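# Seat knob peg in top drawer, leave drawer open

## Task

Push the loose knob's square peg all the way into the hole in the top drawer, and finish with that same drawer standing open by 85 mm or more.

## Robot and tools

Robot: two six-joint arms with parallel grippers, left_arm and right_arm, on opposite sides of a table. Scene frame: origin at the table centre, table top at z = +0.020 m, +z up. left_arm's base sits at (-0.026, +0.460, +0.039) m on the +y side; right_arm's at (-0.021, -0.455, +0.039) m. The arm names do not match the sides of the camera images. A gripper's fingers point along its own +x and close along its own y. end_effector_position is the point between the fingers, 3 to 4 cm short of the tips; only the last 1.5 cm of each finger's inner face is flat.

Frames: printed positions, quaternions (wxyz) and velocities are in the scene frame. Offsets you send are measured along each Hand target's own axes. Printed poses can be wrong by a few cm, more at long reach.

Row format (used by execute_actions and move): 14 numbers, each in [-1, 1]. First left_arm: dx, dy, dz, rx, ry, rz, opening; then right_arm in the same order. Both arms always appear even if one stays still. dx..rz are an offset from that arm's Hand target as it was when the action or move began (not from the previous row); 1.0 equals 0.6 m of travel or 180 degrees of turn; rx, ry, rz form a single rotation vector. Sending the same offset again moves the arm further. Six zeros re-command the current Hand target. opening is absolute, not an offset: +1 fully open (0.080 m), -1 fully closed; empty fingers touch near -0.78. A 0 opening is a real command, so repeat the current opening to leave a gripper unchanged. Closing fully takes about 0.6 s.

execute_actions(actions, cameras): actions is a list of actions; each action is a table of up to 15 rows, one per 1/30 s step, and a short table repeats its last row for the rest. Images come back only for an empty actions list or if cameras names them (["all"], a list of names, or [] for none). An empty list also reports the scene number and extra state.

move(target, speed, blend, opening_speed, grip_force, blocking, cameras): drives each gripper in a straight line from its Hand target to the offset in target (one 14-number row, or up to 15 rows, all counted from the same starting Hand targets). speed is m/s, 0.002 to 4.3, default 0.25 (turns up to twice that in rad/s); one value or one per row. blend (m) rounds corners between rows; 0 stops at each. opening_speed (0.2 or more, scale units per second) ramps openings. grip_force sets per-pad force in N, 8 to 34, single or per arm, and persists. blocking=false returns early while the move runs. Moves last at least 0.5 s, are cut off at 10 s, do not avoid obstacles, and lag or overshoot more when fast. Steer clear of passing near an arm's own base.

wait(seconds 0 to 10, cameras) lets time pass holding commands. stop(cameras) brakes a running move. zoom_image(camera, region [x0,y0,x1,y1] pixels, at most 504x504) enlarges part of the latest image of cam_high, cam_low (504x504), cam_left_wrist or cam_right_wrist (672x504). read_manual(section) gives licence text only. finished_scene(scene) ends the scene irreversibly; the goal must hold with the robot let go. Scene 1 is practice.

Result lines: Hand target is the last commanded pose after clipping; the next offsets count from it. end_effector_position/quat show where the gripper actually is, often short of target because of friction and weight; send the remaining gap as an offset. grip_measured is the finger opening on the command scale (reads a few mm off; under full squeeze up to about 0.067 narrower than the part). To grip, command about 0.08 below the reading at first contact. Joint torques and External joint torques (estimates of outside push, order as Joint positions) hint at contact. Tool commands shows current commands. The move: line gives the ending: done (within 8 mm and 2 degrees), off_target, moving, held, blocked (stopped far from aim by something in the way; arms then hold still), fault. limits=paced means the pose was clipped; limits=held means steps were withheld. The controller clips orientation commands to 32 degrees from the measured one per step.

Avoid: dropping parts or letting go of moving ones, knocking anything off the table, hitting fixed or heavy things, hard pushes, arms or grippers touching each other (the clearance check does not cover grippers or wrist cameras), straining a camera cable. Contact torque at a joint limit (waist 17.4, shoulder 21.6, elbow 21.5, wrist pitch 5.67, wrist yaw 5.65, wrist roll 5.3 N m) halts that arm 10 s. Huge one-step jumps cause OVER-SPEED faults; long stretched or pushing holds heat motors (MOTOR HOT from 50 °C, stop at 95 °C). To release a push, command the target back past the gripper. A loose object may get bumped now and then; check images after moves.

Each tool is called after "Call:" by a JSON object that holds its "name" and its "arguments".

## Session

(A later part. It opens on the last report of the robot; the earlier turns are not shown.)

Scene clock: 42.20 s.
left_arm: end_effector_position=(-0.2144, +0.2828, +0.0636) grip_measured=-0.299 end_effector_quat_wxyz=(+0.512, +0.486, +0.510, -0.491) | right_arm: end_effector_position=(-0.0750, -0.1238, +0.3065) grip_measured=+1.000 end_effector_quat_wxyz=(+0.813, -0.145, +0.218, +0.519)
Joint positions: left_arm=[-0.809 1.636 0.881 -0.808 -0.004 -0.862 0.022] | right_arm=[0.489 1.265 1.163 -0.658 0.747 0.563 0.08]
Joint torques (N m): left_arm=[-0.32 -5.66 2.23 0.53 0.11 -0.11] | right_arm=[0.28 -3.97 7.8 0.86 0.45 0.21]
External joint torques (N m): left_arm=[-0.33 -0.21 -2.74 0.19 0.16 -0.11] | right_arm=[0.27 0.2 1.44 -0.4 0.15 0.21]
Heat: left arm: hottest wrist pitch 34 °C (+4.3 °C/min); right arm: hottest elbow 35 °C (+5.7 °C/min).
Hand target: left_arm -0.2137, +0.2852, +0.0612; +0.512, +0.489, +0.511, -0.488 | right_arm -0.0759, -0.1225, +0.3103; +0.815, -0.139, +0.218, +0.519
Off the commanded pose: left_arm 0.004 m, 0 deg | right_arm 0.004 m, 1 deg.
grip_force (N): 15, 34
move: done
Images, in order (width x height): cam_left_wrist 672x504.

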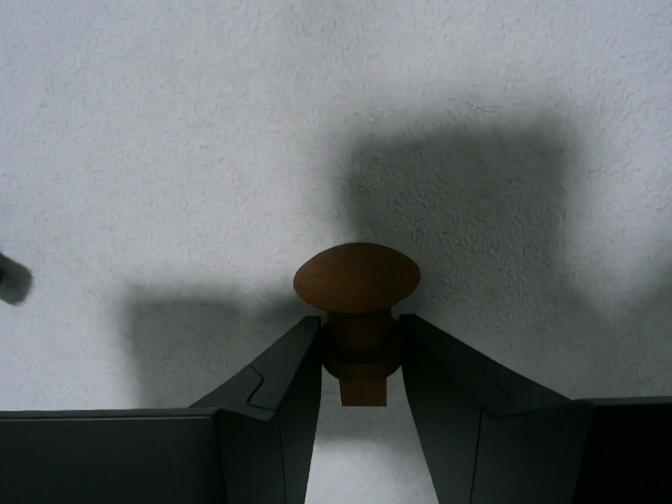

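Call:
{"name": "move", "arguments": {"target": [-0.1667, 0, 0, 0, 0, 0, -0.45, 0, 0, 0, 0, 0, 0, 1], "cameras": ["cam_left_wrist", "cam_low"], "speed": 0.15}}

Call:
{"name": "zoom_image", "arguments": {"camera": "cam_left_wrist", "region": [270, 220, 450, 420]}}

Call:
{"name": "zoom_image", "arguments": {"camera": "cam_low", "region": [70, 250, 190, 370]}}

Scene clock: 43.70 s.
left_arm: end_effector_position=(-0.2113, +0.2856, +0.1565) grip_measured=-0.299 end_effector_quat_wxyz=(+0.513, +0.494, +0.509, -0.483) | right_arm: end_effector_position=(-0.0750, -0.1238, +0.3065) grip_measured=+1.000 end_effector_quat_wxyz=(+0.813, -0.145, +0.218, +0.519)
Joint positions: left_arm=[-0.809 1.523 1.157 -1.221 -0.004 -0.862 0.022] | right_arm=[0.489 1.265 1.163 -0.658 0.747 0.563 0.08]
Joint torques (N m): left_arm=[-0.32 -6.71 4.68 0.04 0.11 -0.11] | right_arm=[0.19 -3.83 7.83 0.78 0.49 0.15]
External joint torques (N m): left_arm=[-0.29 -1.61 -0.84 -0.28 0.15 -0.11] | right_arm=[0.2 0.3 1.51 -0.48 0.19 0.14]
Motor temperatures (°C): left_arm=[30 30 33 34 32 33] | right_arm=[29 33 36 35 33 31]
Heat: left arm: hottest wrist pitch 34 °C (+4.1 °C/min); right arm: hottest elbow 36 °C (+6.9 °C/min).
Hand target: left_arm -0.2137, +0.2852, +0.1612; +0.512, +0.488, +0.511, -0.489 | right_arm -0.0759, -0.1225, +0.3103; +0.815, -0.139, +0.218, +0.519
Off the commanded pose: left_arm 0.005 m, 1 deg | right_arm 0.004 m, 1 deg.
grip_force (N): 15, 34
move: done
Images, in order (width x height): cam_low 504x504, cam_left_wrist 672x504.

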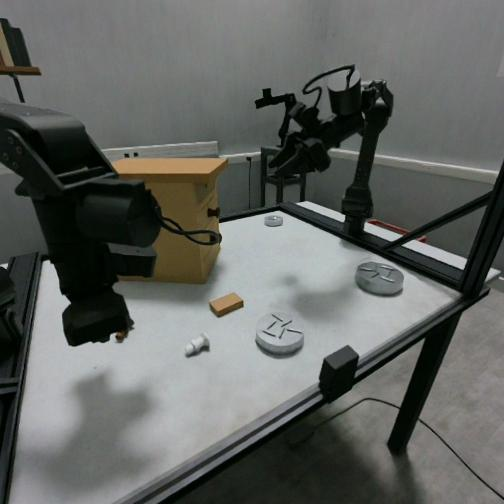

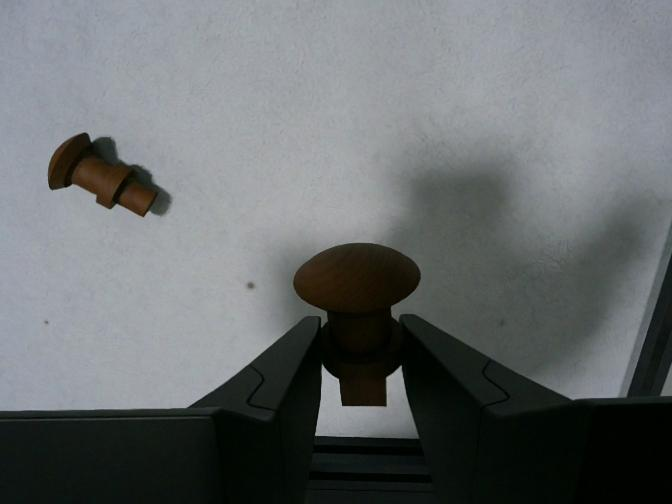

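Scaled by 2.520 from the camera's 672x504 image, which has a finer 960x720 frame.

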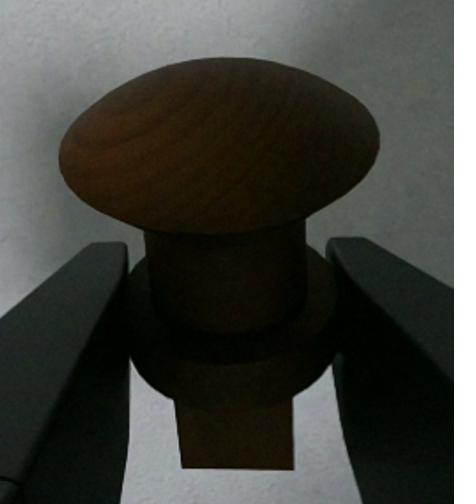

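Scaled by 4.200 from the camera's 504x504 image, which has a finer 720x720 frame.

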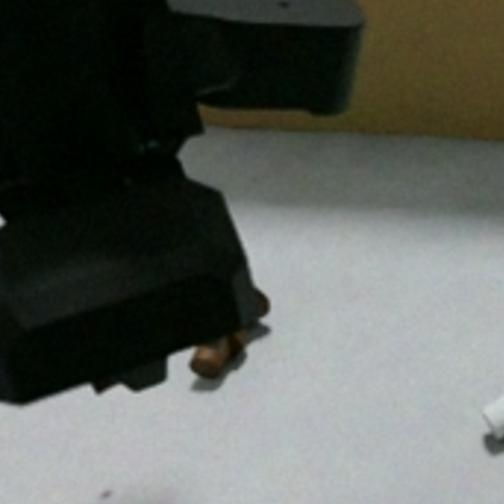

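Call:
{"name": "move", "arguments": {"target": [[0.002, 0.0052, 0.3927, 0, 0, 0, -0.45, 0.0335, -0.3038, 0.0192, 0, 0, 0, 1], [0.077, 0.1158, 0.5295, 0, 0, 0, -0.45, 0.0335, -0.3038, 0.0192, 0, 0, 0, 1]], "cameras": ["all"], "speed": 0.2, "blend": 0.03}}

Scene clock: 48.97 s.
left_arm: end_effector_position=(-0.1296, -0.0256, +0.1186) grip_measured=-0.299 end_effector_quat_wxyz=(+0.528, +0.461, +0.494, -0.513) | right_arm: end_effector_position=(+0.0989, -0.1778, +0.3101) grip_measured=+1.000 end_effector_quat_wxyz=(+0.814, -0.139, +0.220, +0.518)
Joint positions: left_arm=[-0.202 2.47 2.346 -1.359 -0.002 -0.258 0.022] | right_arm=[-0.37 0.962 0.965 -0.531 0.041 0.026 0.08]
Joint torques (N m): left_arm=[0.08 -11.66 4.85 0.7 0.07 0.16] | right_arm=[0 -2.93 5.97 1.53 -0.07 -0.18]
External joint torques (N m): left_arm=[-0.07 0.05 -0.96 0.18 0.11 0.16] | right_arm=[0.01 -0.56 -0.63 -0.05 -0.08 -0.19]
Heat: left arm: hottest elbow 34 °C (+4.9 °C/min); right arm: hottest elbow 36 °C (+6.1 °C/min).
Hand target: left_arm -0.1298, -0.0290, +0.1152; +0.512, +0.488, +0.511, -0.488 | right_arm +0.0991, -0.1784, +0.3101; +0.815, -0.139, +0.218, +0.519
Off the commanded pose: left_arm 0.005 m, 5 deg | right_arm 0.001 m, 0 deg.
joint sent to its limit (left arm) — joint 3 (elbow), upper limit, where the elbow is as straight as it goes. The joint targets are off in orientation, not in position.
grip_force (N): 15, 34
move: off_target (left_arm)

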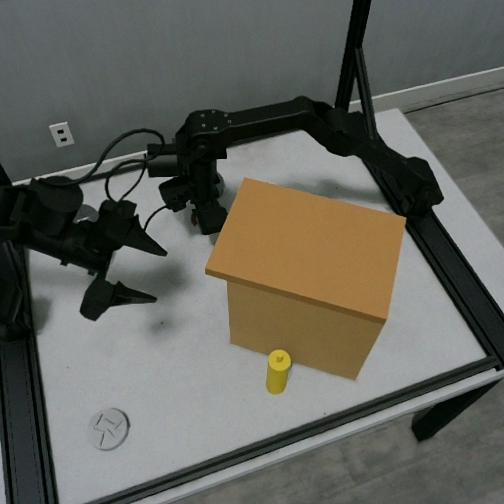

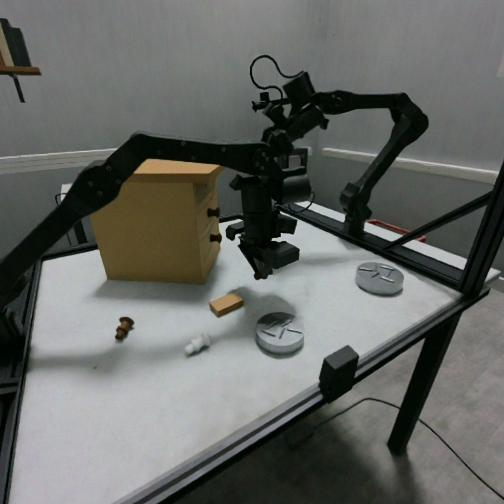

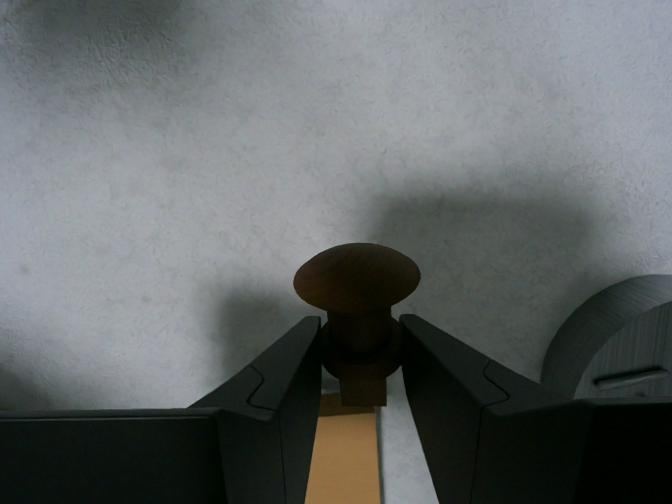

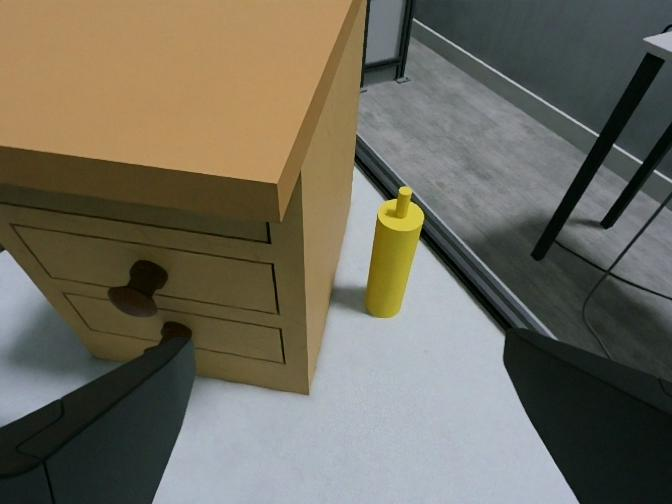

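Call:
{"name": "move", "arguments": {"target": [0.0667, 0, -0.0117, 0, 0, 0, -0.45, 0, 0, 0, 0, 0, 0, 1], "cameras": ["cam_left_wrist", "cam_low"], "speed": 0.1}}

Scene clock: 50.27 s.
left_arm: end_effector_position=(-0.1290, -0.0236, +0.0826) grip_measured=-0.299 end_effector_quat_wxyz=(+0.516, +0.483, +0.508, -0.492) | right_arm: end_effector_position=(+0.0989, -0.1778, +0.3101) grip_measured=+1.000 end_effector_quat_wxyz=(+0.814, -0.139, +0.220, +0.518)
Joint positions: left_arm=[-0.201 2.546 2.346 -1.353 -0.002 -0.258 0.022] | right_arm=[-0.37 0.962 0.965 -0.531 0.041 0.026 0.08]
Joint torques (N m): left_arm=[-0.26 -11.84 3.08 0.35 0.06 0.03] | right_arm=[-0.11 -3.01 5.85 1.56 -0.04 -0.13]
External joint torques (N m): left_arm=[-0.19 -0.1 -2.51 -0.02 0.09 0.03] | right_arm=[-0.11 -0.68 -0.68 0 -0.05 -0.13]
Heat: left arm: hottest elbow 34 °C (+4.8 °C/min); right arm: hottest elbow 36 °C (+6.0 °C/min).
Hand target: left_arm -0.1301, -0.0221, +0.0752; +0.512, +0.488, +0.511, -0.488 | right_arm +0.0991, -0.1784, +0.3101; +0.815, -0.139, +0.218, +0.519
Off the commanded pose: left_arm 0.008 m, 1 deg | right_arm 0.001 m, 0 deg.
grip_force (N): 15, 34
move: done
Images, in order (width x height): cam_low 504x504, cam_left_wrist 672x504.

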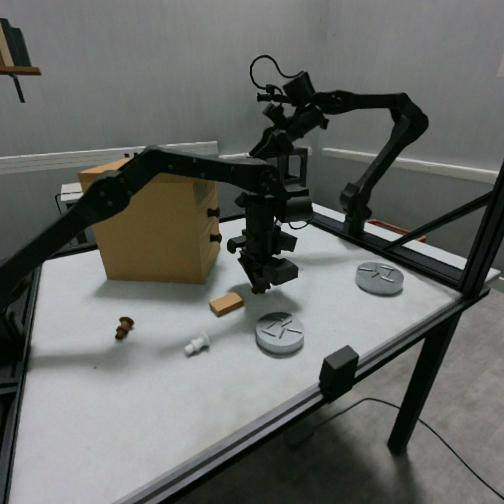

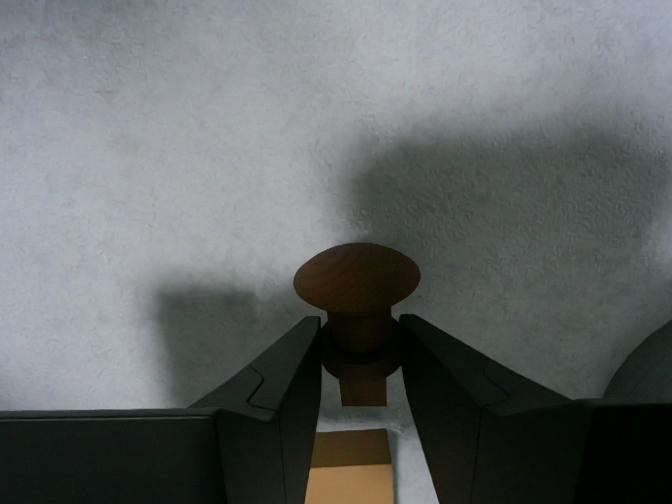

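Call:
{"name": "execute_actions", "arguments": {"actions": []}}

Scene clock: 51.17 s.
left_arm: end_effector_position=(-0.1290, -0.0236, +0.0826) grip_measured=-0.299 end_effector_quat_wxyz=(+0.516, +0.483, +0.508, -0.492) | right_arm: end_effector_position=(+0.0989, -0.1778, +0.3101) grip_measured=+1.000 end_effector_quat_wxyz=(+0.814, -0.139, +0.220, +0.518)
Joint positions: left_arm=[-0.201 2.546 2.346 -1.353 -0.002 -0.258 0.022] | right_arm=[-0.37 0.962 0.965 -0.531 0.041 0.026 0.08]
Joint velocities: within noise
Joint torques (N m): left_arm=[-0.39 -11.91 3.31 0.33 0.06 0.03] | right_arm=[-0.23 -3.05 6.02 1.55 -0.08 -0.16]
External joint torques (N m): left_arm=[-0.37 0 -2.36 -0.04 0.08 0.03] | right_arm=[-0.24 -0.75 -0.52 -0.02 -0.09 -0.16]
Motor temperatures (°C): left_arm=[30 33 34 34 32 33] | right_arm=[29 33 36 36 33 31]
Heat: left arm: hottest elbow 34 °C (+4.7 °C/min); right arm: hottest elbow 36 °C (+5.9 °C/min).
Hand target: left_arm -0.1301, -0.0221, +0.0752; +0.512, +0.488, +0.511, -0.488 | right_arm +0.0991, -0.1784, +0.3101; +0.815, -0.139, +0.218, +0.519
Tool commands: left_gripper/opening=-0.45 right_gripper/opening=+1.0
Off the commanded pose: left_arm 0.008 m, 1 deg | right_arm 0.001 m, 0 deg.
grip_force (N): 15, 34

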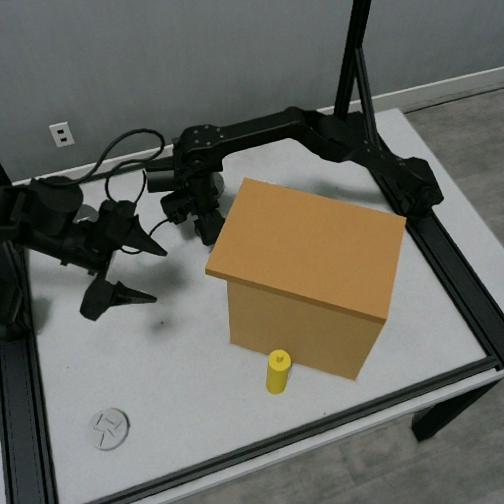

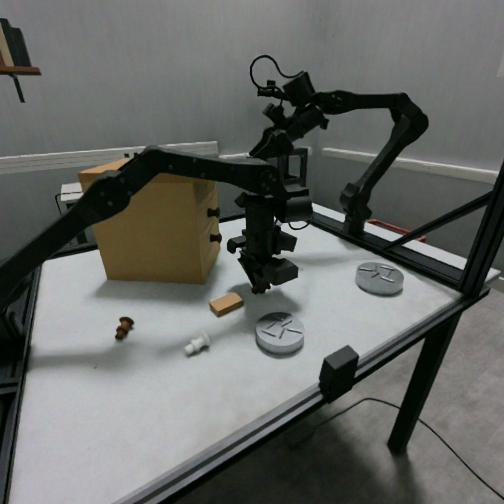

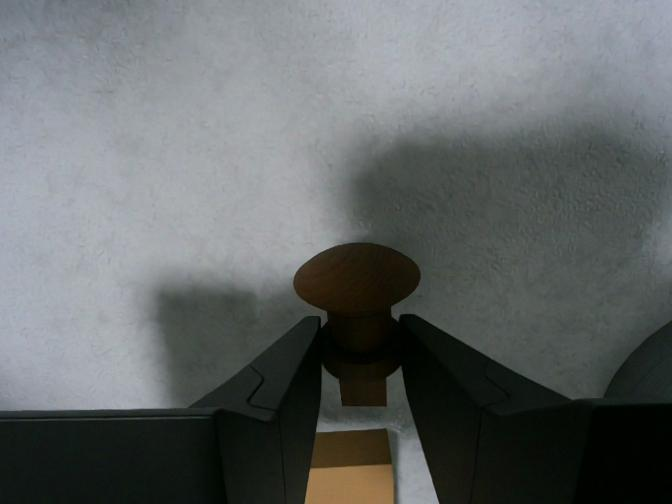

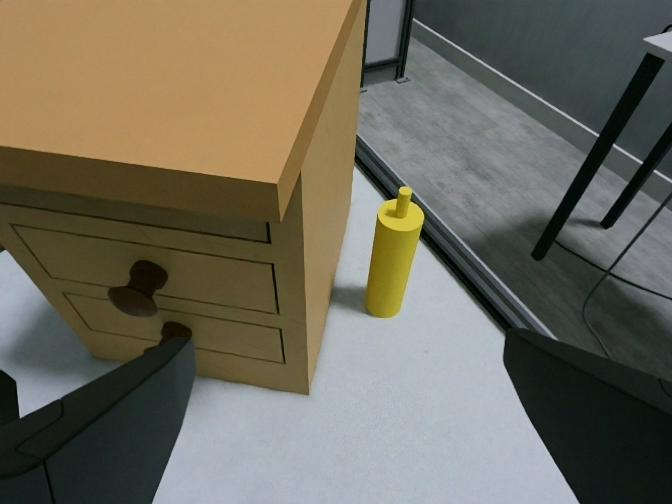

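Call:
{"name": "move", "arguments": {"target": [0.02, 0, 0, 0, 0, 0, -0.45, 0, 0, 0, 0, 0, 0, 1], "speed": 0.06, "cameras": ["cam_low","cam_left_wrist"]}}

Scene clock: 52.37 s.
left_arm: end_effector_position=(-0.1291, -0.0243, +0.0720) grip_measured=-0.299 end_effector_quat_wxyz=(+0.516, +0.482, +0.508, -0.493) | right_arm: end_effector_position=(+0.0989, -0.1778, +0.3101) grip_measured=+1.000 end_effector_quat_wxyz=(+0.814, -0.139, +0.220, +0.518)
Joint positions: left_arm=[-0.201 2.546 2.304 -1.309 -0.002 -0.258 0.022] | right_arm=[-0.37 0.962 0.965 -0.531 0.041 0.026 0.08]
Joint torques (N m): left_arm=[-0.29 -11.91 3 0.58 0.06 0.03] | right_arm=[-0.14 -2.99 5.97 1.56 -0.09 -0.12]
External joint torques (N m): left_arm=[-0.36 0.01 -2.7 0.19 0.09 0.03] | right_arm=[-0.14 -0.73 -0.5 0.01 -0.11 -0.12]
Heat: left arm: hottest shoulder 34 °C (+6.9 °C/min); right arm: hottest wrist pitch 37 °C (+4.6 °C/min).
Hand target: left_arm -0.1301, -0.0221, +0.0632; +0.512, +0.488, +0.511, -0.489 | right_arm +0.0991, -0.1784, +0.3101; +0.815, -0.139, +0.218, +0.519
Off the commanded pose: left_arm 0.009 m, 1 deg | right_arm 0.001 m, 0 deg.
grip_force (N): 15, 34
move: off_target (left_arm)
Images, in order (width x height): cam_low 504x504, cam_left_wrist 672x504.

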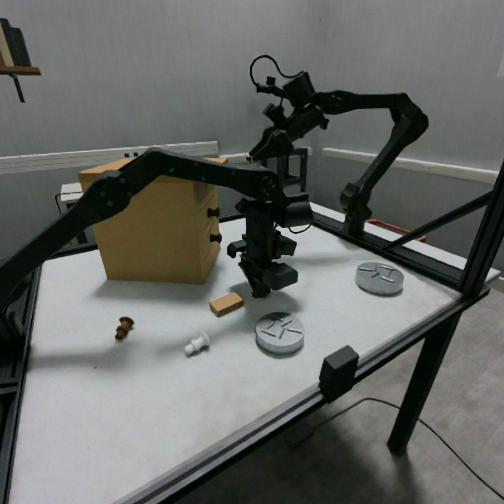

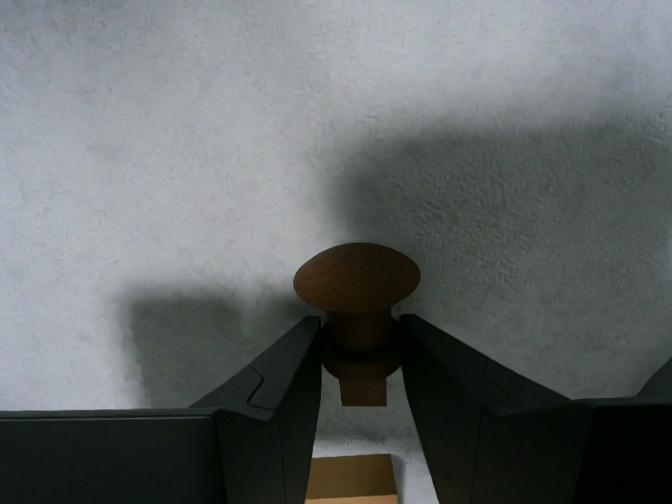

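Call:
{"name": "move", "arguments": {"target": [0.010, 0, 0, 0, 0, 0, -0.45, 0, 0, 0, 0, 0, 0, 1], "speed": 0.03, "cameras": ["cam_left_wrist"]}}

Call:
{"name": "move", "arguments": {"target": [0.005, 0, 0, 0, 0, 0, -0.45, 0, 0, 0, 0, 0, 0, 1], "speed": 0.03, "cameras": ["cam_left_wrist"]}}

Scene clock: 53.23 s.
left_arm: end_effector_position=(-0.1290, -0.0239, +0.0686) grip_measured=-0.299 end_effector_quat_wxyz=(+0.516, +0.483, +0.508, -0.493) | right_arm: end_effector_position=(+0.0989, -0.1778, +0.3101) grip_measured=+1.000 end_effector_quat_wxyz=(+0.814, -0.139, +0.220, +0.518)
Joint positions: left_arm=[-0.201 2.546 2.29 -1.298 -0.002 -0.258 0.022] | right_arm=[-0.37 0.962 0.965 -0.531 0.041 0.026 0.08]
Joint torques (N m): left_arm=[-0.27 -11.74 2.05 1.41 0.06 0.03] | right_arm=[-0.18 -3.07 5.85 1.57 -0.04 -0.18]
External joint torques (N m): left_arm=[-0.36 0.11 -3.63 1 0.09 0.03] | right_arm=[-0.16 -0.69 -0.73 -0.01 -0.06 -0.19]
Heat: left arm: hottest shoulder 35 °C (+7.9 °C/min); right arm: hottest wrist pitch 37 °C (+4.5 °C/min).
Hand target: left_arm -0.1301, -0.0221, +0.0572; +0.512, +0.488, +0.511, -0.488 | right_arm +0.0991, -0.1784, +0.3101; +0.815, -0.139, +0.218, +0.519
Off the commanded pose: left_arm 0.012 m, 1 deg | right_arm 0.001 m, 0 deg.
grip_force (N): 15, 34
move: off_target (left_arm)
Images, in order (width x height): cam_left_wrist 672x504.

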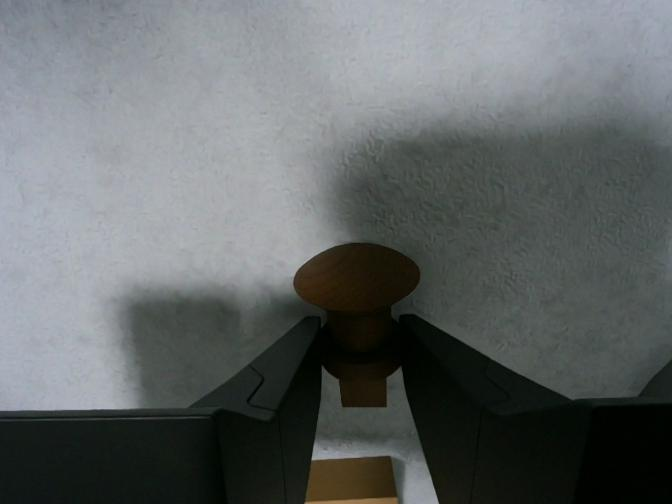

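Scene clock: 53.93 s.
left_arm: end_effector_position=(-0.1290, -0.0237, +0.0681) grip_measured=-0.299 end_effector_quat_wxyz=(+0.516, +0.482, +0.508, -0.493) | right_arm: end_effector_position=(+0.0989, -0.1778, +0.3101) grip_measured=+1.000 end_effector_quat_wxyz=(+0.814, -0.139, +0.220, +0.518)
Joint positions: left_arm=[-0.201 2.542 2.28 -1.29 -0.002 -0.258 0.022] | right_arm=[-0.37 0.962 0.965 -0.531 0.041 0.026 0.08]
Joint torques (N m): left_arm=[-0.27 -11.23 1.81 1.62 0.06 0.03] | right_arm=[-0.31 -2.89 5.86 1.58 -0.02 -0.16]
External joint torques (N m): left_arm=[-0.26 0.54 -3.8 1.25 0.08 0.03] | right_arm=[-0.31 -0.55 -0.7 0.01 -0.03 -0.16]
Heat: left arm: hottest shoulder 35 °C (+7.8 °C/min); right arm: hottest wrist pitch 37 °C (+4.4 °C/min).
Hand target: left_arm -0.1301, -0.0220, +0.0542; +0.512, +0.488, +0.511, -0.488 | right_arm +0.0991, -0.1784, +0.3101; +0.815, -0.139, +0.218, +0.519
Off the commanded pose: left_arm 0.014 m, 1 deg | right_arm 0.001 m, 0 deg.
grip_force (N): 15, 34
move: off_target (left_arm)
Images, in order (width x height): cam_left_wrist 672x504.

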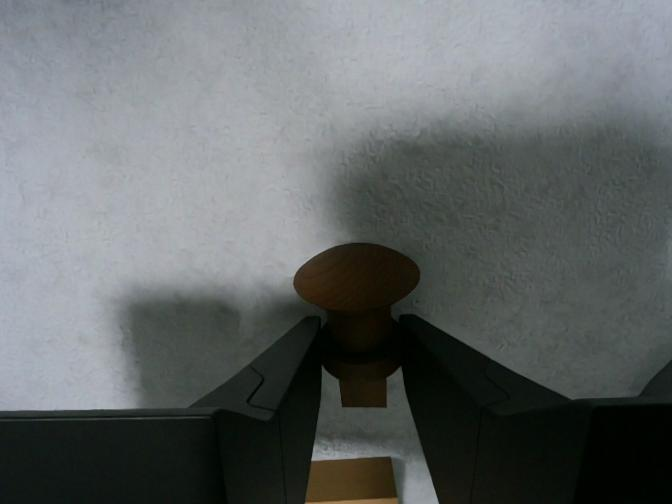

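Call:
{"name": "move", "arguments": {"target": [[-0.012, 0, 0, 0, 0, 0, -0.45, 0, 0, 0, 0, 0, 0, 1],[-0.012, 0, 0, 0, 0, 0, 0.1, 0, 0, 0, 0, 0, 0, 1]], "speed": 0.03, "opening_speed": 0.5, "cameras": ["cam_left_wrist","cam_low"]}}

Scene clock: 56.50 s.
left_arm: end_effector_position=(-0.1290, -0.0233, +0.0676) grip_measured=+0.095 end_effector_quat_wxyz=(+0.515, +0.484, +0.509, -0.492) | right_arm: end_effector_position=(+0.0989, -0.1778, +0.3101) grip_measured=+1.000 end_effector_quat_wxyz=(+0.814, -0.139, +0.220, +0.518)
Joint positions: left_arm=[-0.201 2.546 2.286 -1.297 -0.002 -0.258 0.039] | right_arm=[-0.37 0.962 0.965 -0.531 0.041 0.026 0.08]
Joint torques (N m): left_arm=[-0.27 -11.84 3.83 0.15 0.04 0.03] | right_arm=[-0.22 -2.97 5.91 1.55 -0.08 -0.16]
External joint torques (N m): left_arm=[-0.27 -0.07 -1.75 -0.2 0.06 0.03] | right_arm=[-0.22 -0.67 -0.62 -0.02 -0.09 -0.17]
Motor temperatures (°C): left_arm=[30 38 34 34 32 33] | right_arm=[29 33 37 38 33 31]
Heat: left arm: hottest shoulder 38 °C (+10.6 °C/min); right arm: hottest wrist pitch 38 °C (+5.3 °C/min). Heating fast: the left arm's shoulder motor: a push or a pull is the cause, and it goes on while you think. Ease it with your next call, before anything else.
Hand target: left_arm -0.1301, -0.0221, +0.0613; +0.512, +0.488, +0.511, -0.488 | right_arm +0.0991, -0.1784, +0.3101; +0.815, -0.139, +0.218, +0.519
Off the commanded pose: left_arm 0.006 m, 1 deg | right_arm 0.001 m, 0 deg.
grip_force (N): 15, 34
move: done; target 2's new opening was sent with left_arm's hand 0.009 m and 1 deg from that target
Images, in order (width x height): cam_low 504x504, cam_left_wrist 672x504.

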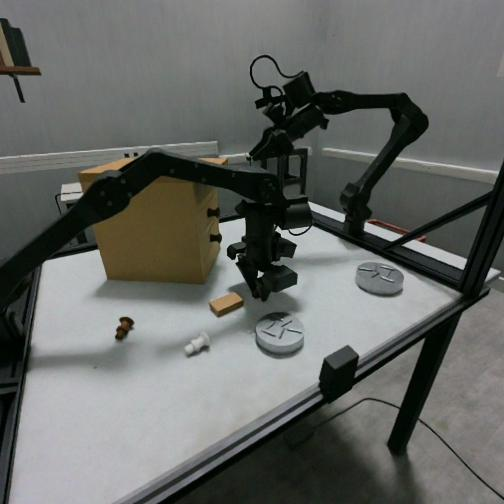

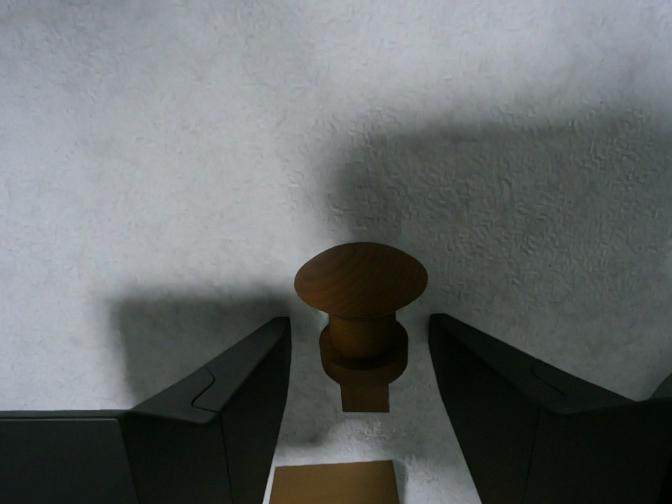

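Call:
{"name": "move", "arguments": {"target": [[-0.06, 0, 0, 0, 0, 0, 0.1, 0, 0, 0, 0, 0, 0, 1],[-0.232, 0, 0, 0, 0, 0, 0.1, 0, 0, 0, 0, 0, 0, 1],[-0.317, -0.097, -0.455, 0, 0, 0, 0.1, 0, 0, 0, 0, 0, 0, 1]], "speed": [0.06, 0.25, 0.25], "blend": [0.01, 0.04, 0], "cameras": ["all"]}}

Scene clock: 59.77 s.
left_arm: end_effector_position=(-0.2026, +0.2453, +0.2498) grip_measured=+0.096 end_effector_quat_wxyz=(+0.511, +0.488, +0.510, -0.490) | right_arm: end_effector_position=(+0.0989, -0.1778, +0.3101) grip_measured=+1.000 end_effector_quat_wxyz=(+0.814, -0.139, +0.220, +0.518)
Joint positions: left_arm=[-0.679 1.619 1.626 -1.576 0 -0.731 0.039] | right_arm=[-0.37 0.962 0.965 -0.531 0.041 0.026 0.08]
Joint torques (N m): left_arm=[-0.07 -8.07 2.69 0.07 -0.03 -0.12] | right_arm=[-0.21 -3.06 6.02 1.55 -0.07 -0.17]
External joint torques (N m): left_arm=[-0.07 -2.35 -2.7 -0.27 0 -0.12] | right_arm=[-0.22 -0.8 -0.46 0 -0.09 -0.17]
Heat: left arm: hottest shoulder 40 °C (+12.0 °C/min); right arm: hottest wrist pitch 38 °C (+5.0 °C/min). Heating fast: the left arm's shoulder motor: a push or a pull is the cause, and it goes on while you think. Ease it with your next call, before anything else.
Hand target: left_arm -0.2008, +0.2481, +0.2513; +0.512, +0.489, +0.511, -0.488 | right_arm +0.0991, -0.1784, +0.3101; +0.815, -0.139, +0.218, +0.519
Off the commanded pose: left_arm 0.004 m, 0 deg | right_arm 0.001 m, 0 deg.
joint sent to its limit (left arm) — joint 4 (wrist pitch), lower limit. The joint targets still meet the commanded pose.
grip_force (N): 15, 34
move: done

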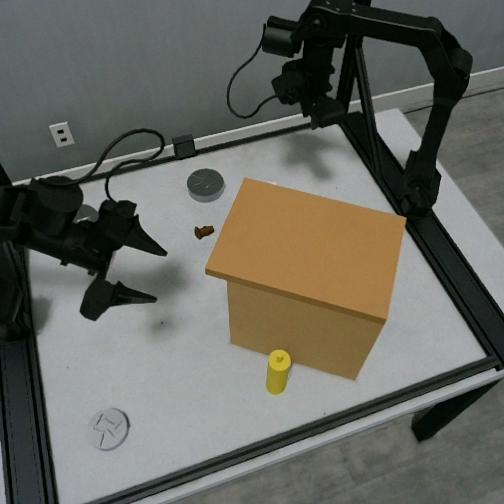

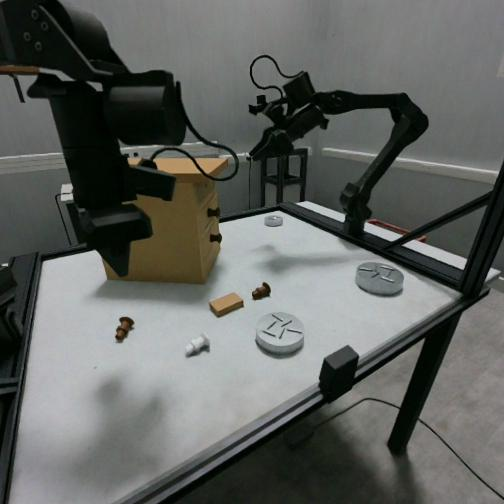

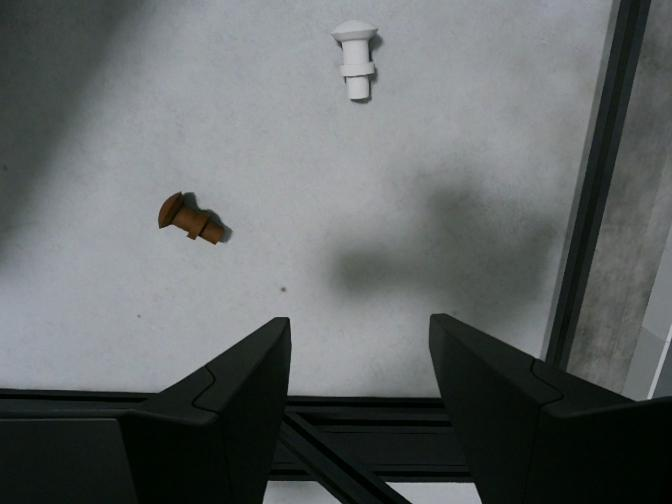

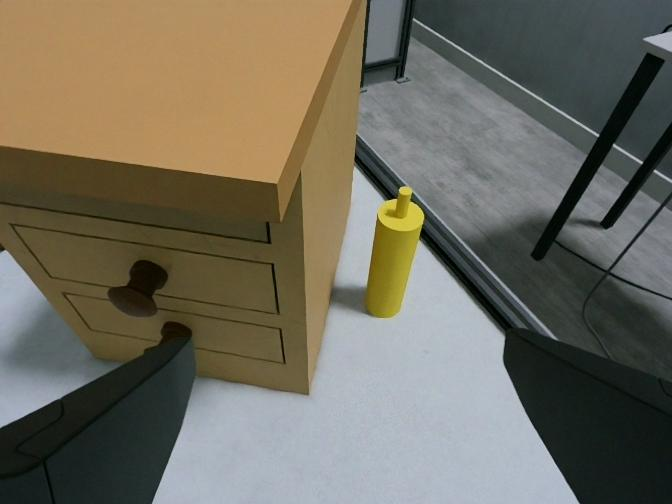

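Call:
{"name": "zoom_image", "arguments": {"camera": "cam_low", "region": [200, 260, 310, 360]}}

Call:
{"name": "zoom_image", "arguments": {"camera": "cam_high", "region": [170, 200, 240, 260]}}

Scaled by 4.582 from the camera's 504x504 image, which has a finer 720x720 frame.

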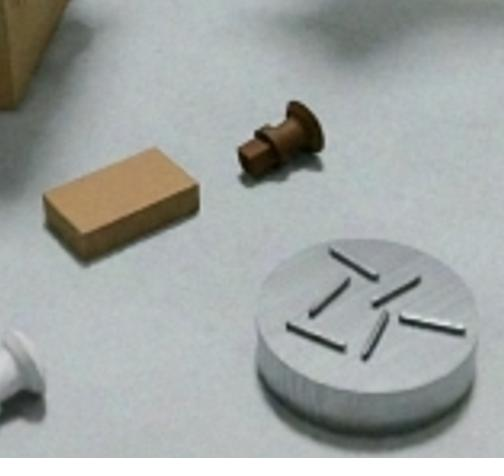

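Scaled by 7.200 from the camera's 504x504 image, which has a finer 720x720 frame.

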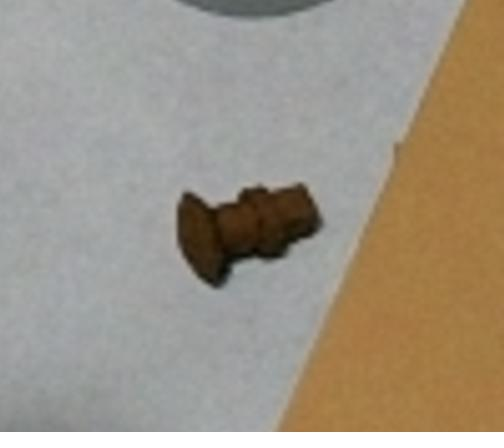

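Call:
{"name": "move", "arguments": {"target": [-0.083, 0, -0.05, 0, -0.139, 0, 0.1, 0.1711, 0.4235, -0.2632, -0.0834, 0.0326, 0.1285, 0.5], "speed": 0.2, "cameras": ["cam_low","cam_right_wrist"]}}

Scene clock: 64.90 s.
left_arm: end_effector_position=(-0.2038, +0.2774, +0.3005) grip_measured=+0.096 end_effector_quat_wxyz=(+0.608, +0.375, +0.389, -0.581) | right_arm: end_effector_position=(-0.1250, -0.0656, +0.1191) grip_measured=+0.502 end_effector_quat_wxyz=(+0.657, -0.229, +0.214, +0.686)
Joint positions: left_arm=[-0.976 1.382 1.556 -1.515 -0.366 -0.984 0.039] | right_arm=[0.371 1.626 0.719 0.245 0.25 0.18 0.058]
Joint torques (N m): left_arm=[-0.32 -5.79 2.69 0.91 -0.51 -0.12] | right_arm=[0.05 -5.57 6.85 1.46 0.05 0.13]
External joint torques (N m): left_arm=[-0.31 -1.68 -2.78 0.26 -0.26 -0.12] | right_arm=[0.02 0.34 1.38 0.02 -0.04 0.13]
Heat: left arm: hottest shoulder 39 °C (+11.0 °C/min); right arm: hottest wrist pitch 39 °C (+6.0 °C/min).
Hand target: left_arm -0.2022, +0.2782, +0.3012; +0.610, +0.371, +0.388, -0.583 | right_arm -0.1270, -0.0621, +0.1220; +0.657, -0.223, +0.213, +0.688
Off the commanded pose: left_arm 0.002 m, 1 deg | right_arm 0.005 m, 1 deg.
grip_force (N): 15, 34
move: done
Images, in order (width x height): cam_low 504x504, cam_right_wrist 672x504.

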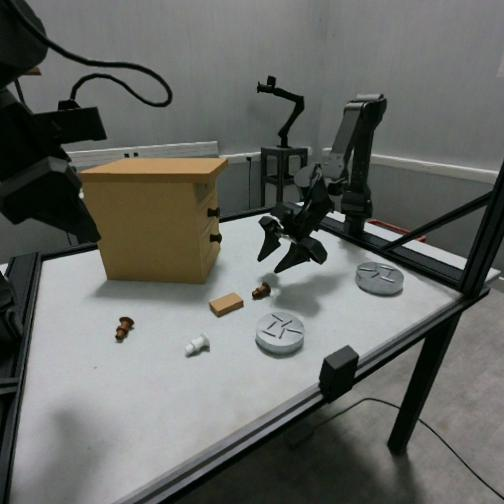

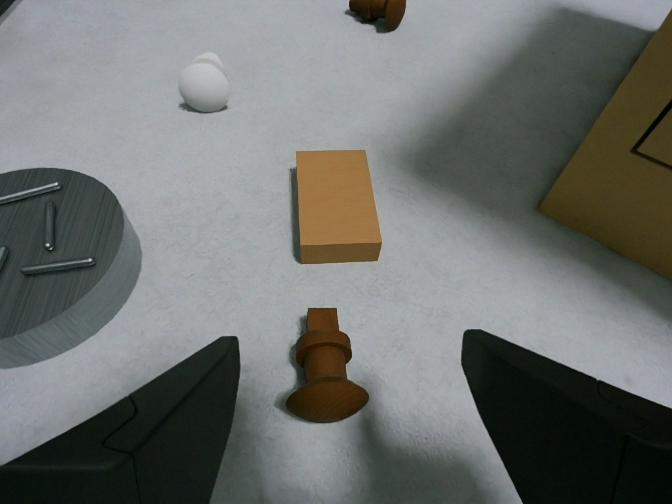

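Call:
{"name": "move", "arguments": {"target": [0, 0, 0, 0, 0, 0, 0.1, 0.0417, 0.0065, -0.0433, 0, 0, 0, 0.3], "speed": 0.1, "cameras": ["cam_low","cam_right_wrist"]}}

Scene clock: 66.97 s.
left_arm: end_effector_position=(-0.2038, +0.2773, +0.3005) grip_measured=+0.096 end_effector_quat_wxyz=(+0.608, +0.375, +0.389, -0.581) | right_arm: end_effector_position=(-0.1309, -0.0565, +0.0887) grip_measured=+0.302 end_effector_quat_wxyz=(+0.657, -0.223, +0.211, +0.689)
Joint positions: left_arm=[-0.976 1.382 1.556 -1.515 -0.366 -0.984 0.039] | right_arm=[0.377 1.759 0.699 0.412 0.251 0.184 0.049]
Joint torques (N m): left_arm=[-0.33 -5.8 2.68 0.91 -0.52 -0.11] | right_arm=[0.3 -6.17 4.77 1.41 0.27 0.14]
External joint torques (N m): left_arm=[-0.33 -1.8 -2.68 0.28 -0.26 -0.12] | right_arm=[0.31 0.31 -0.35 -0.09 0.17 0.14]
Heat: left arm: hottest shoulder 39 °C (+11.0 °C/min); right arm: hottest wrist pitch 39 °C (+5.0 °C/min).
Hand target: left_arm -0.2022, +0.2781, +0.3012; +0.610, +0.371, +0.388, -0.583 | right_arm -0.1312, -0.0572, +0.0863; +0.657, -0.223, +0.213, +0.688
Off the commanded pose: left_arm 0.002 m, 1 deg | right_arm 0.003 m, 0 deg.
grip_force (N): 15, 34
move: done
Images, in order (width x height): cam_low 504x504, cam_right_wrist 672x504.

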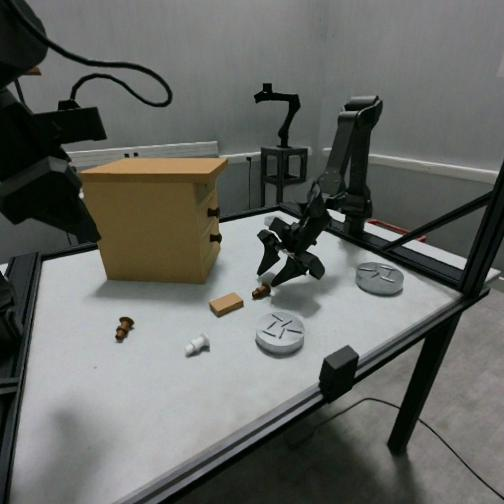

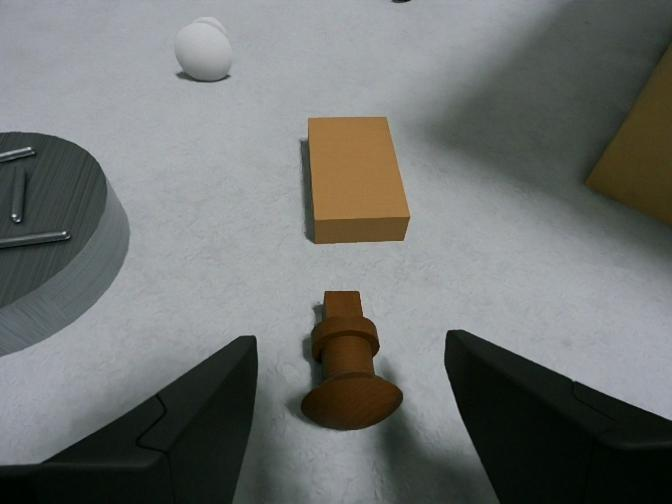

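Call:
{"name": "move", "arguments": {"target": [0, 0, 0, 0, 0, 0, 0.1, 0.018, -0.0038, -0.021, 0, 0, 0, 0.2], "speed": 0.06, "cameras": ["cam_low","cam_right_wrist"]}}

Scene clock: 68.20 s.
left_arm: end_effector_position=(-0.2038, +0.2773, +0.3005) grip_measured=+0.096 end_effector_quat_wxyz=(+0.608, +0.375, +0.389, -0.581) | right_arm: end_effector_position=(-0.1298, -0.0549, +0.0727) grip_measured=+0.202 end_effector_quat_wxyz=(+0.658, -0.221, +0.211, +0.688)
Joint positions: left_arm=[-0.976 1.382 1.556 -1.515 -0.366 -0.984 0.039] | right_arm=[0.373 1.82 0.682 0.493 0.25 0.184 0.044]
Joint torques (N m): left_arm=[-0.33 -5.79 2.69 0.91 -0.52 -0.11] | right_arm=[-0.07 -6.12 4.15 1.47 0 -0.07]
External joint torques (N m): left_arm=[-0.32 -1.8 -2.66 0.28 -0.26 -0.11] | right_arm=[-0.06 0.41 -0.59 0 -0.1 -0.07]
Heat: left arm: hottest shoulder 39 °C (+11.1 °C/min); right arm: hottest wrist pitch 39 °C (+5.1 °C/min).
Hand target: left_arm -0.2022, +0.2781, +0.3012; +0.610, +0.371, +0.388, -0.583 | right_arm -0.1289, -0.0557, +0.0699; +0.657, -0.223, +0.213, +0.688
Off the commanded pose: left_arm 0.002 m, 1 deg | right_arm 0.003 m, 0 deg.
grip_force (N): 15, 34
move: done
Images, in order (width x height): cam_low 504x504, cam_right_wrist 672x504.

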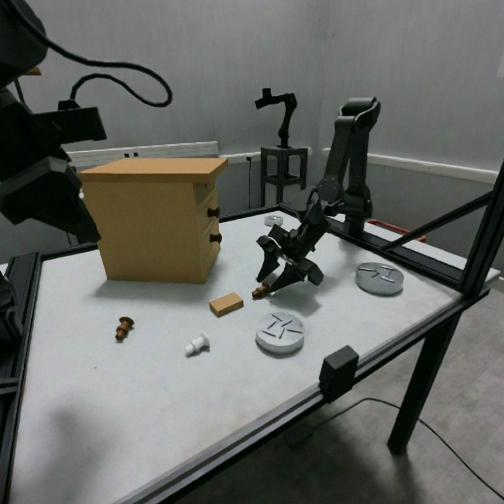

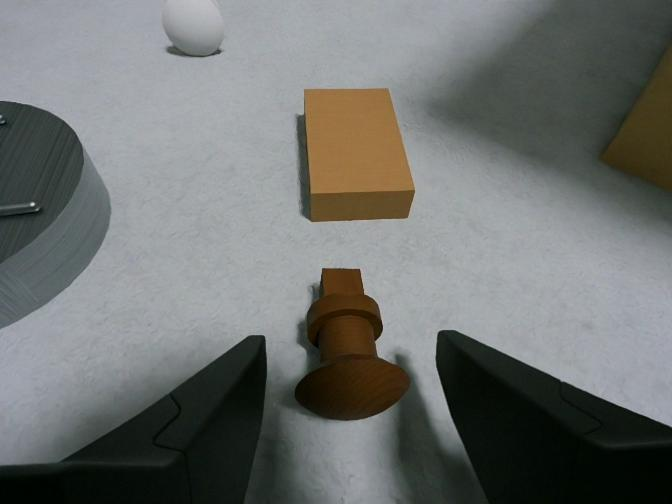

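Call:
{"name": "zoom_image", "arguments": {"camera": "cam_low", "region": [220, 230, 330, 330]}}

Scaled by 4.582 from the camera's 504x504 image, which has a finer 720x720 frame.

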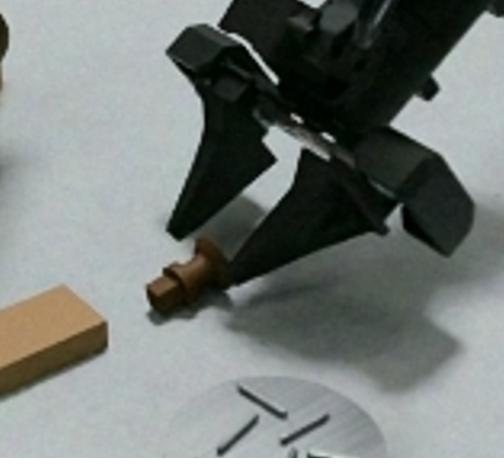

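Call:
{"name": "move", "arguments": {"target": [0, 0, 0, 0, 0, 0, 0.1, 0.008, -0.001, -0.009, 0, 0, 0, 0.2], "speed": 0.03, "cameras": ["cam_low","cam_right_wrist"]}}

Call:
{"name": "zoom_image", "arguments": {"camera": "cam_low", "region": [220, 230, 330, 330]}}

Scene clock: 69.53 s.
left_arm: end_effector_position=(-0.2038, +0.2773, +0.3005) grip_measured=+0.096 end_effector_quat_wxyz=(+0.608, +0.375, +0.389, -0.581) | right_arm: end_effector_position=(-0.1294, -0.0541, +0.0655) grip_measured=+0.202 end_effector_quat_wxyz=(+0.658, -0.221, +0.212, +0.688)
Joint positions: left_arm=[-0.976 1.382 1.556 -1.515 -0.366 -0.984 0.039] | right_arm=[0.371 1.849 0.677 0.528 0.248 0.184 0.044]
Joint torques (N m): left_arm=[-0.31 -5.8 2.7 0.91 -0.52 -0.12] | right_arm=[-0.05 -6.16 4.16 1.44 0.03 -0.08]
External joint torques (N m): left_arm=[-0.32 -1.76 -2.73 0.26 -0.26 -0.12] | right_arm=[-0.03 0.41 -0.37 -0.01 -0.07 -0.08]
Heat: left arm: hottest shoulder 39 °C (+11.1 °C/min); right arm: hottest wrist pitch 39 °C (+5.0 °C/min).
Hand target: left_arm -0.2022, +0.2781, +0.3012; +0.610, +0.371, +0.388, -0.583 | right_arm -0.1284, -0.0550, +0.0626; +0.657, -0.223, +0.213, +0.688
Off the commanded pose: left_arm 0.002 m, 1 deg | right_arm 0.003 m, 0 deg.
grip_force (N): 15, 34
move: done
Images, in order (width x height): cam_low 504x504, cam_right_wrist 672x504.

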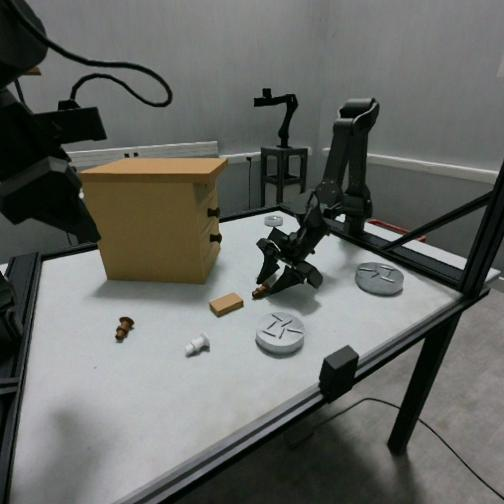

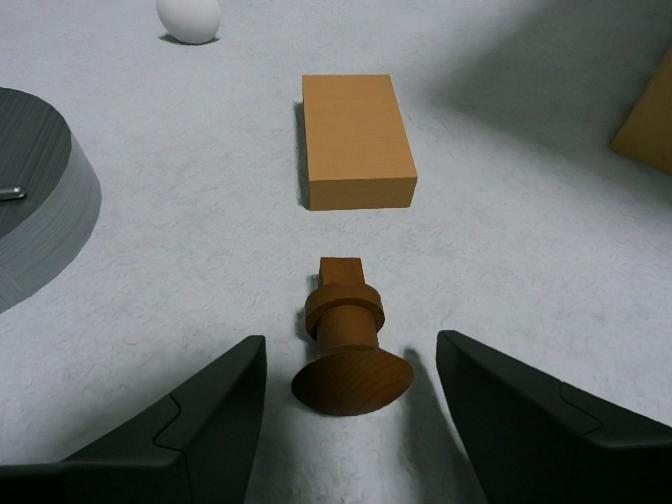

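Scaled by 4.582 from the camera's 504x504 image, which has a finer 720x720 frame.

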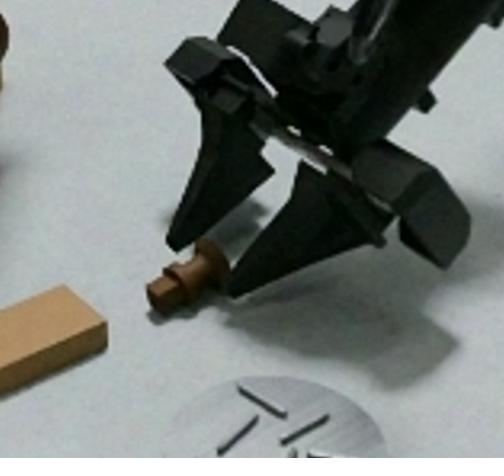

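Call:
{"name": "move", "arguments": {"target": [[0, 0, 0, 0, 0, 0, 0.1, 0.004, -0.001, 0.0, 0, 0, 0, 0.2],[0, 0, 0, 0, 0, 0, 0.1, 0.004, -0.001, 0.0, 0, 0, 0, -0.25]], "speed": 0.03, "opening_speed": 0.4, "grip_force": [15, 25], "cameras": ["cam_low","cam_right_wrist"]}}

Call:
{"name": "zoom_image", "arguments": {"camera": "cam_low", "region": [220, 230, 330, 330]}}

Scene clock: 71.83 s.
left_arm: end_effector_position=(-0.2038, +0.2773, +0.3005) grip_measured=+0.096 end_effector_quat_wxyz=(+0.608, +0.375, +0.389, -0.581) | right_arm: end_effector_position=(-0.1283, -0.0539, +0.0623) grip_measured=-0.226 end_effector_quat_wxyz=(+0.658, -0.222, +0.214, +0.687)
Joint positions: left_arm=[-0.976 1.382 1.556 -1.515 -0.366 -0.984 0.039] | right_arm=[0.367 1.859 0.677 0.533 0.244 0.183 0.025]
Joint torques (N m): left_arm=[-0.33 -5.79 2.69 0.91 -0.52 -0.12] | right_arm=[-0.3 -6.22 4.79 1.36 0.02 -0.15]
External joint torques (N m): left_arm=[-0.29 -1.82 -2.74 0.23 -0.27 -0.12] | right_arm=[-0.28 0.45 0.26 -0.11 -0.08 -0.15]
Heat: left arm: hottest shoulder 38 °C (+10.0 °C/min); right arm: hottest wrist pitch 39 °C (+5.0 °C/min).
Hand target: left_arm -0.2022, +0.2781, +0.3012; +0.610, +0.371, +0.388, -0.583 | right_arm -0.1279, -0.0531, +0.0612; +0.657, -0.223, +0.213, +0.688
Off the commanded pose: left_arm 0.002 m, 1 deg | right_arm 0.001 m, 0 deg.
grip_force (N): 15, 25
move: done
Images, in order (width x height): cam_low 504x504, cam_right_wrist 672x504.

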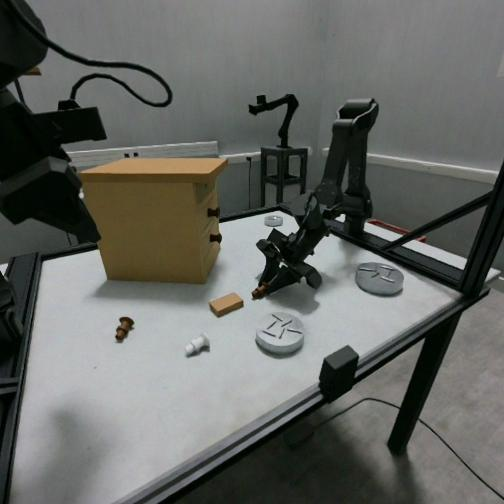

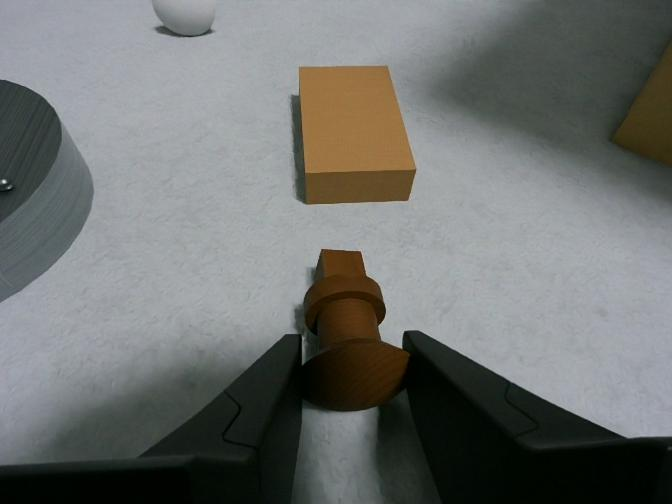

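Scaled by 4.582 from the camera's 504x504 image, which has a finer 720x720 frame.

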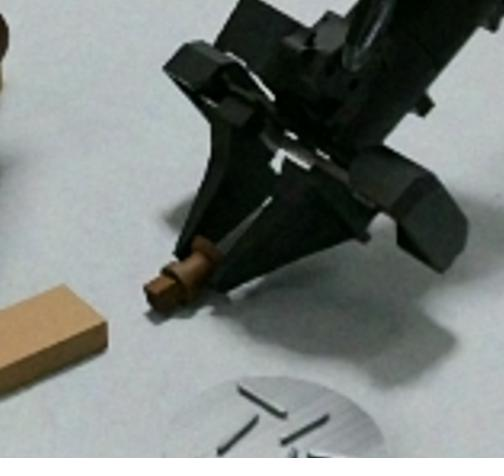

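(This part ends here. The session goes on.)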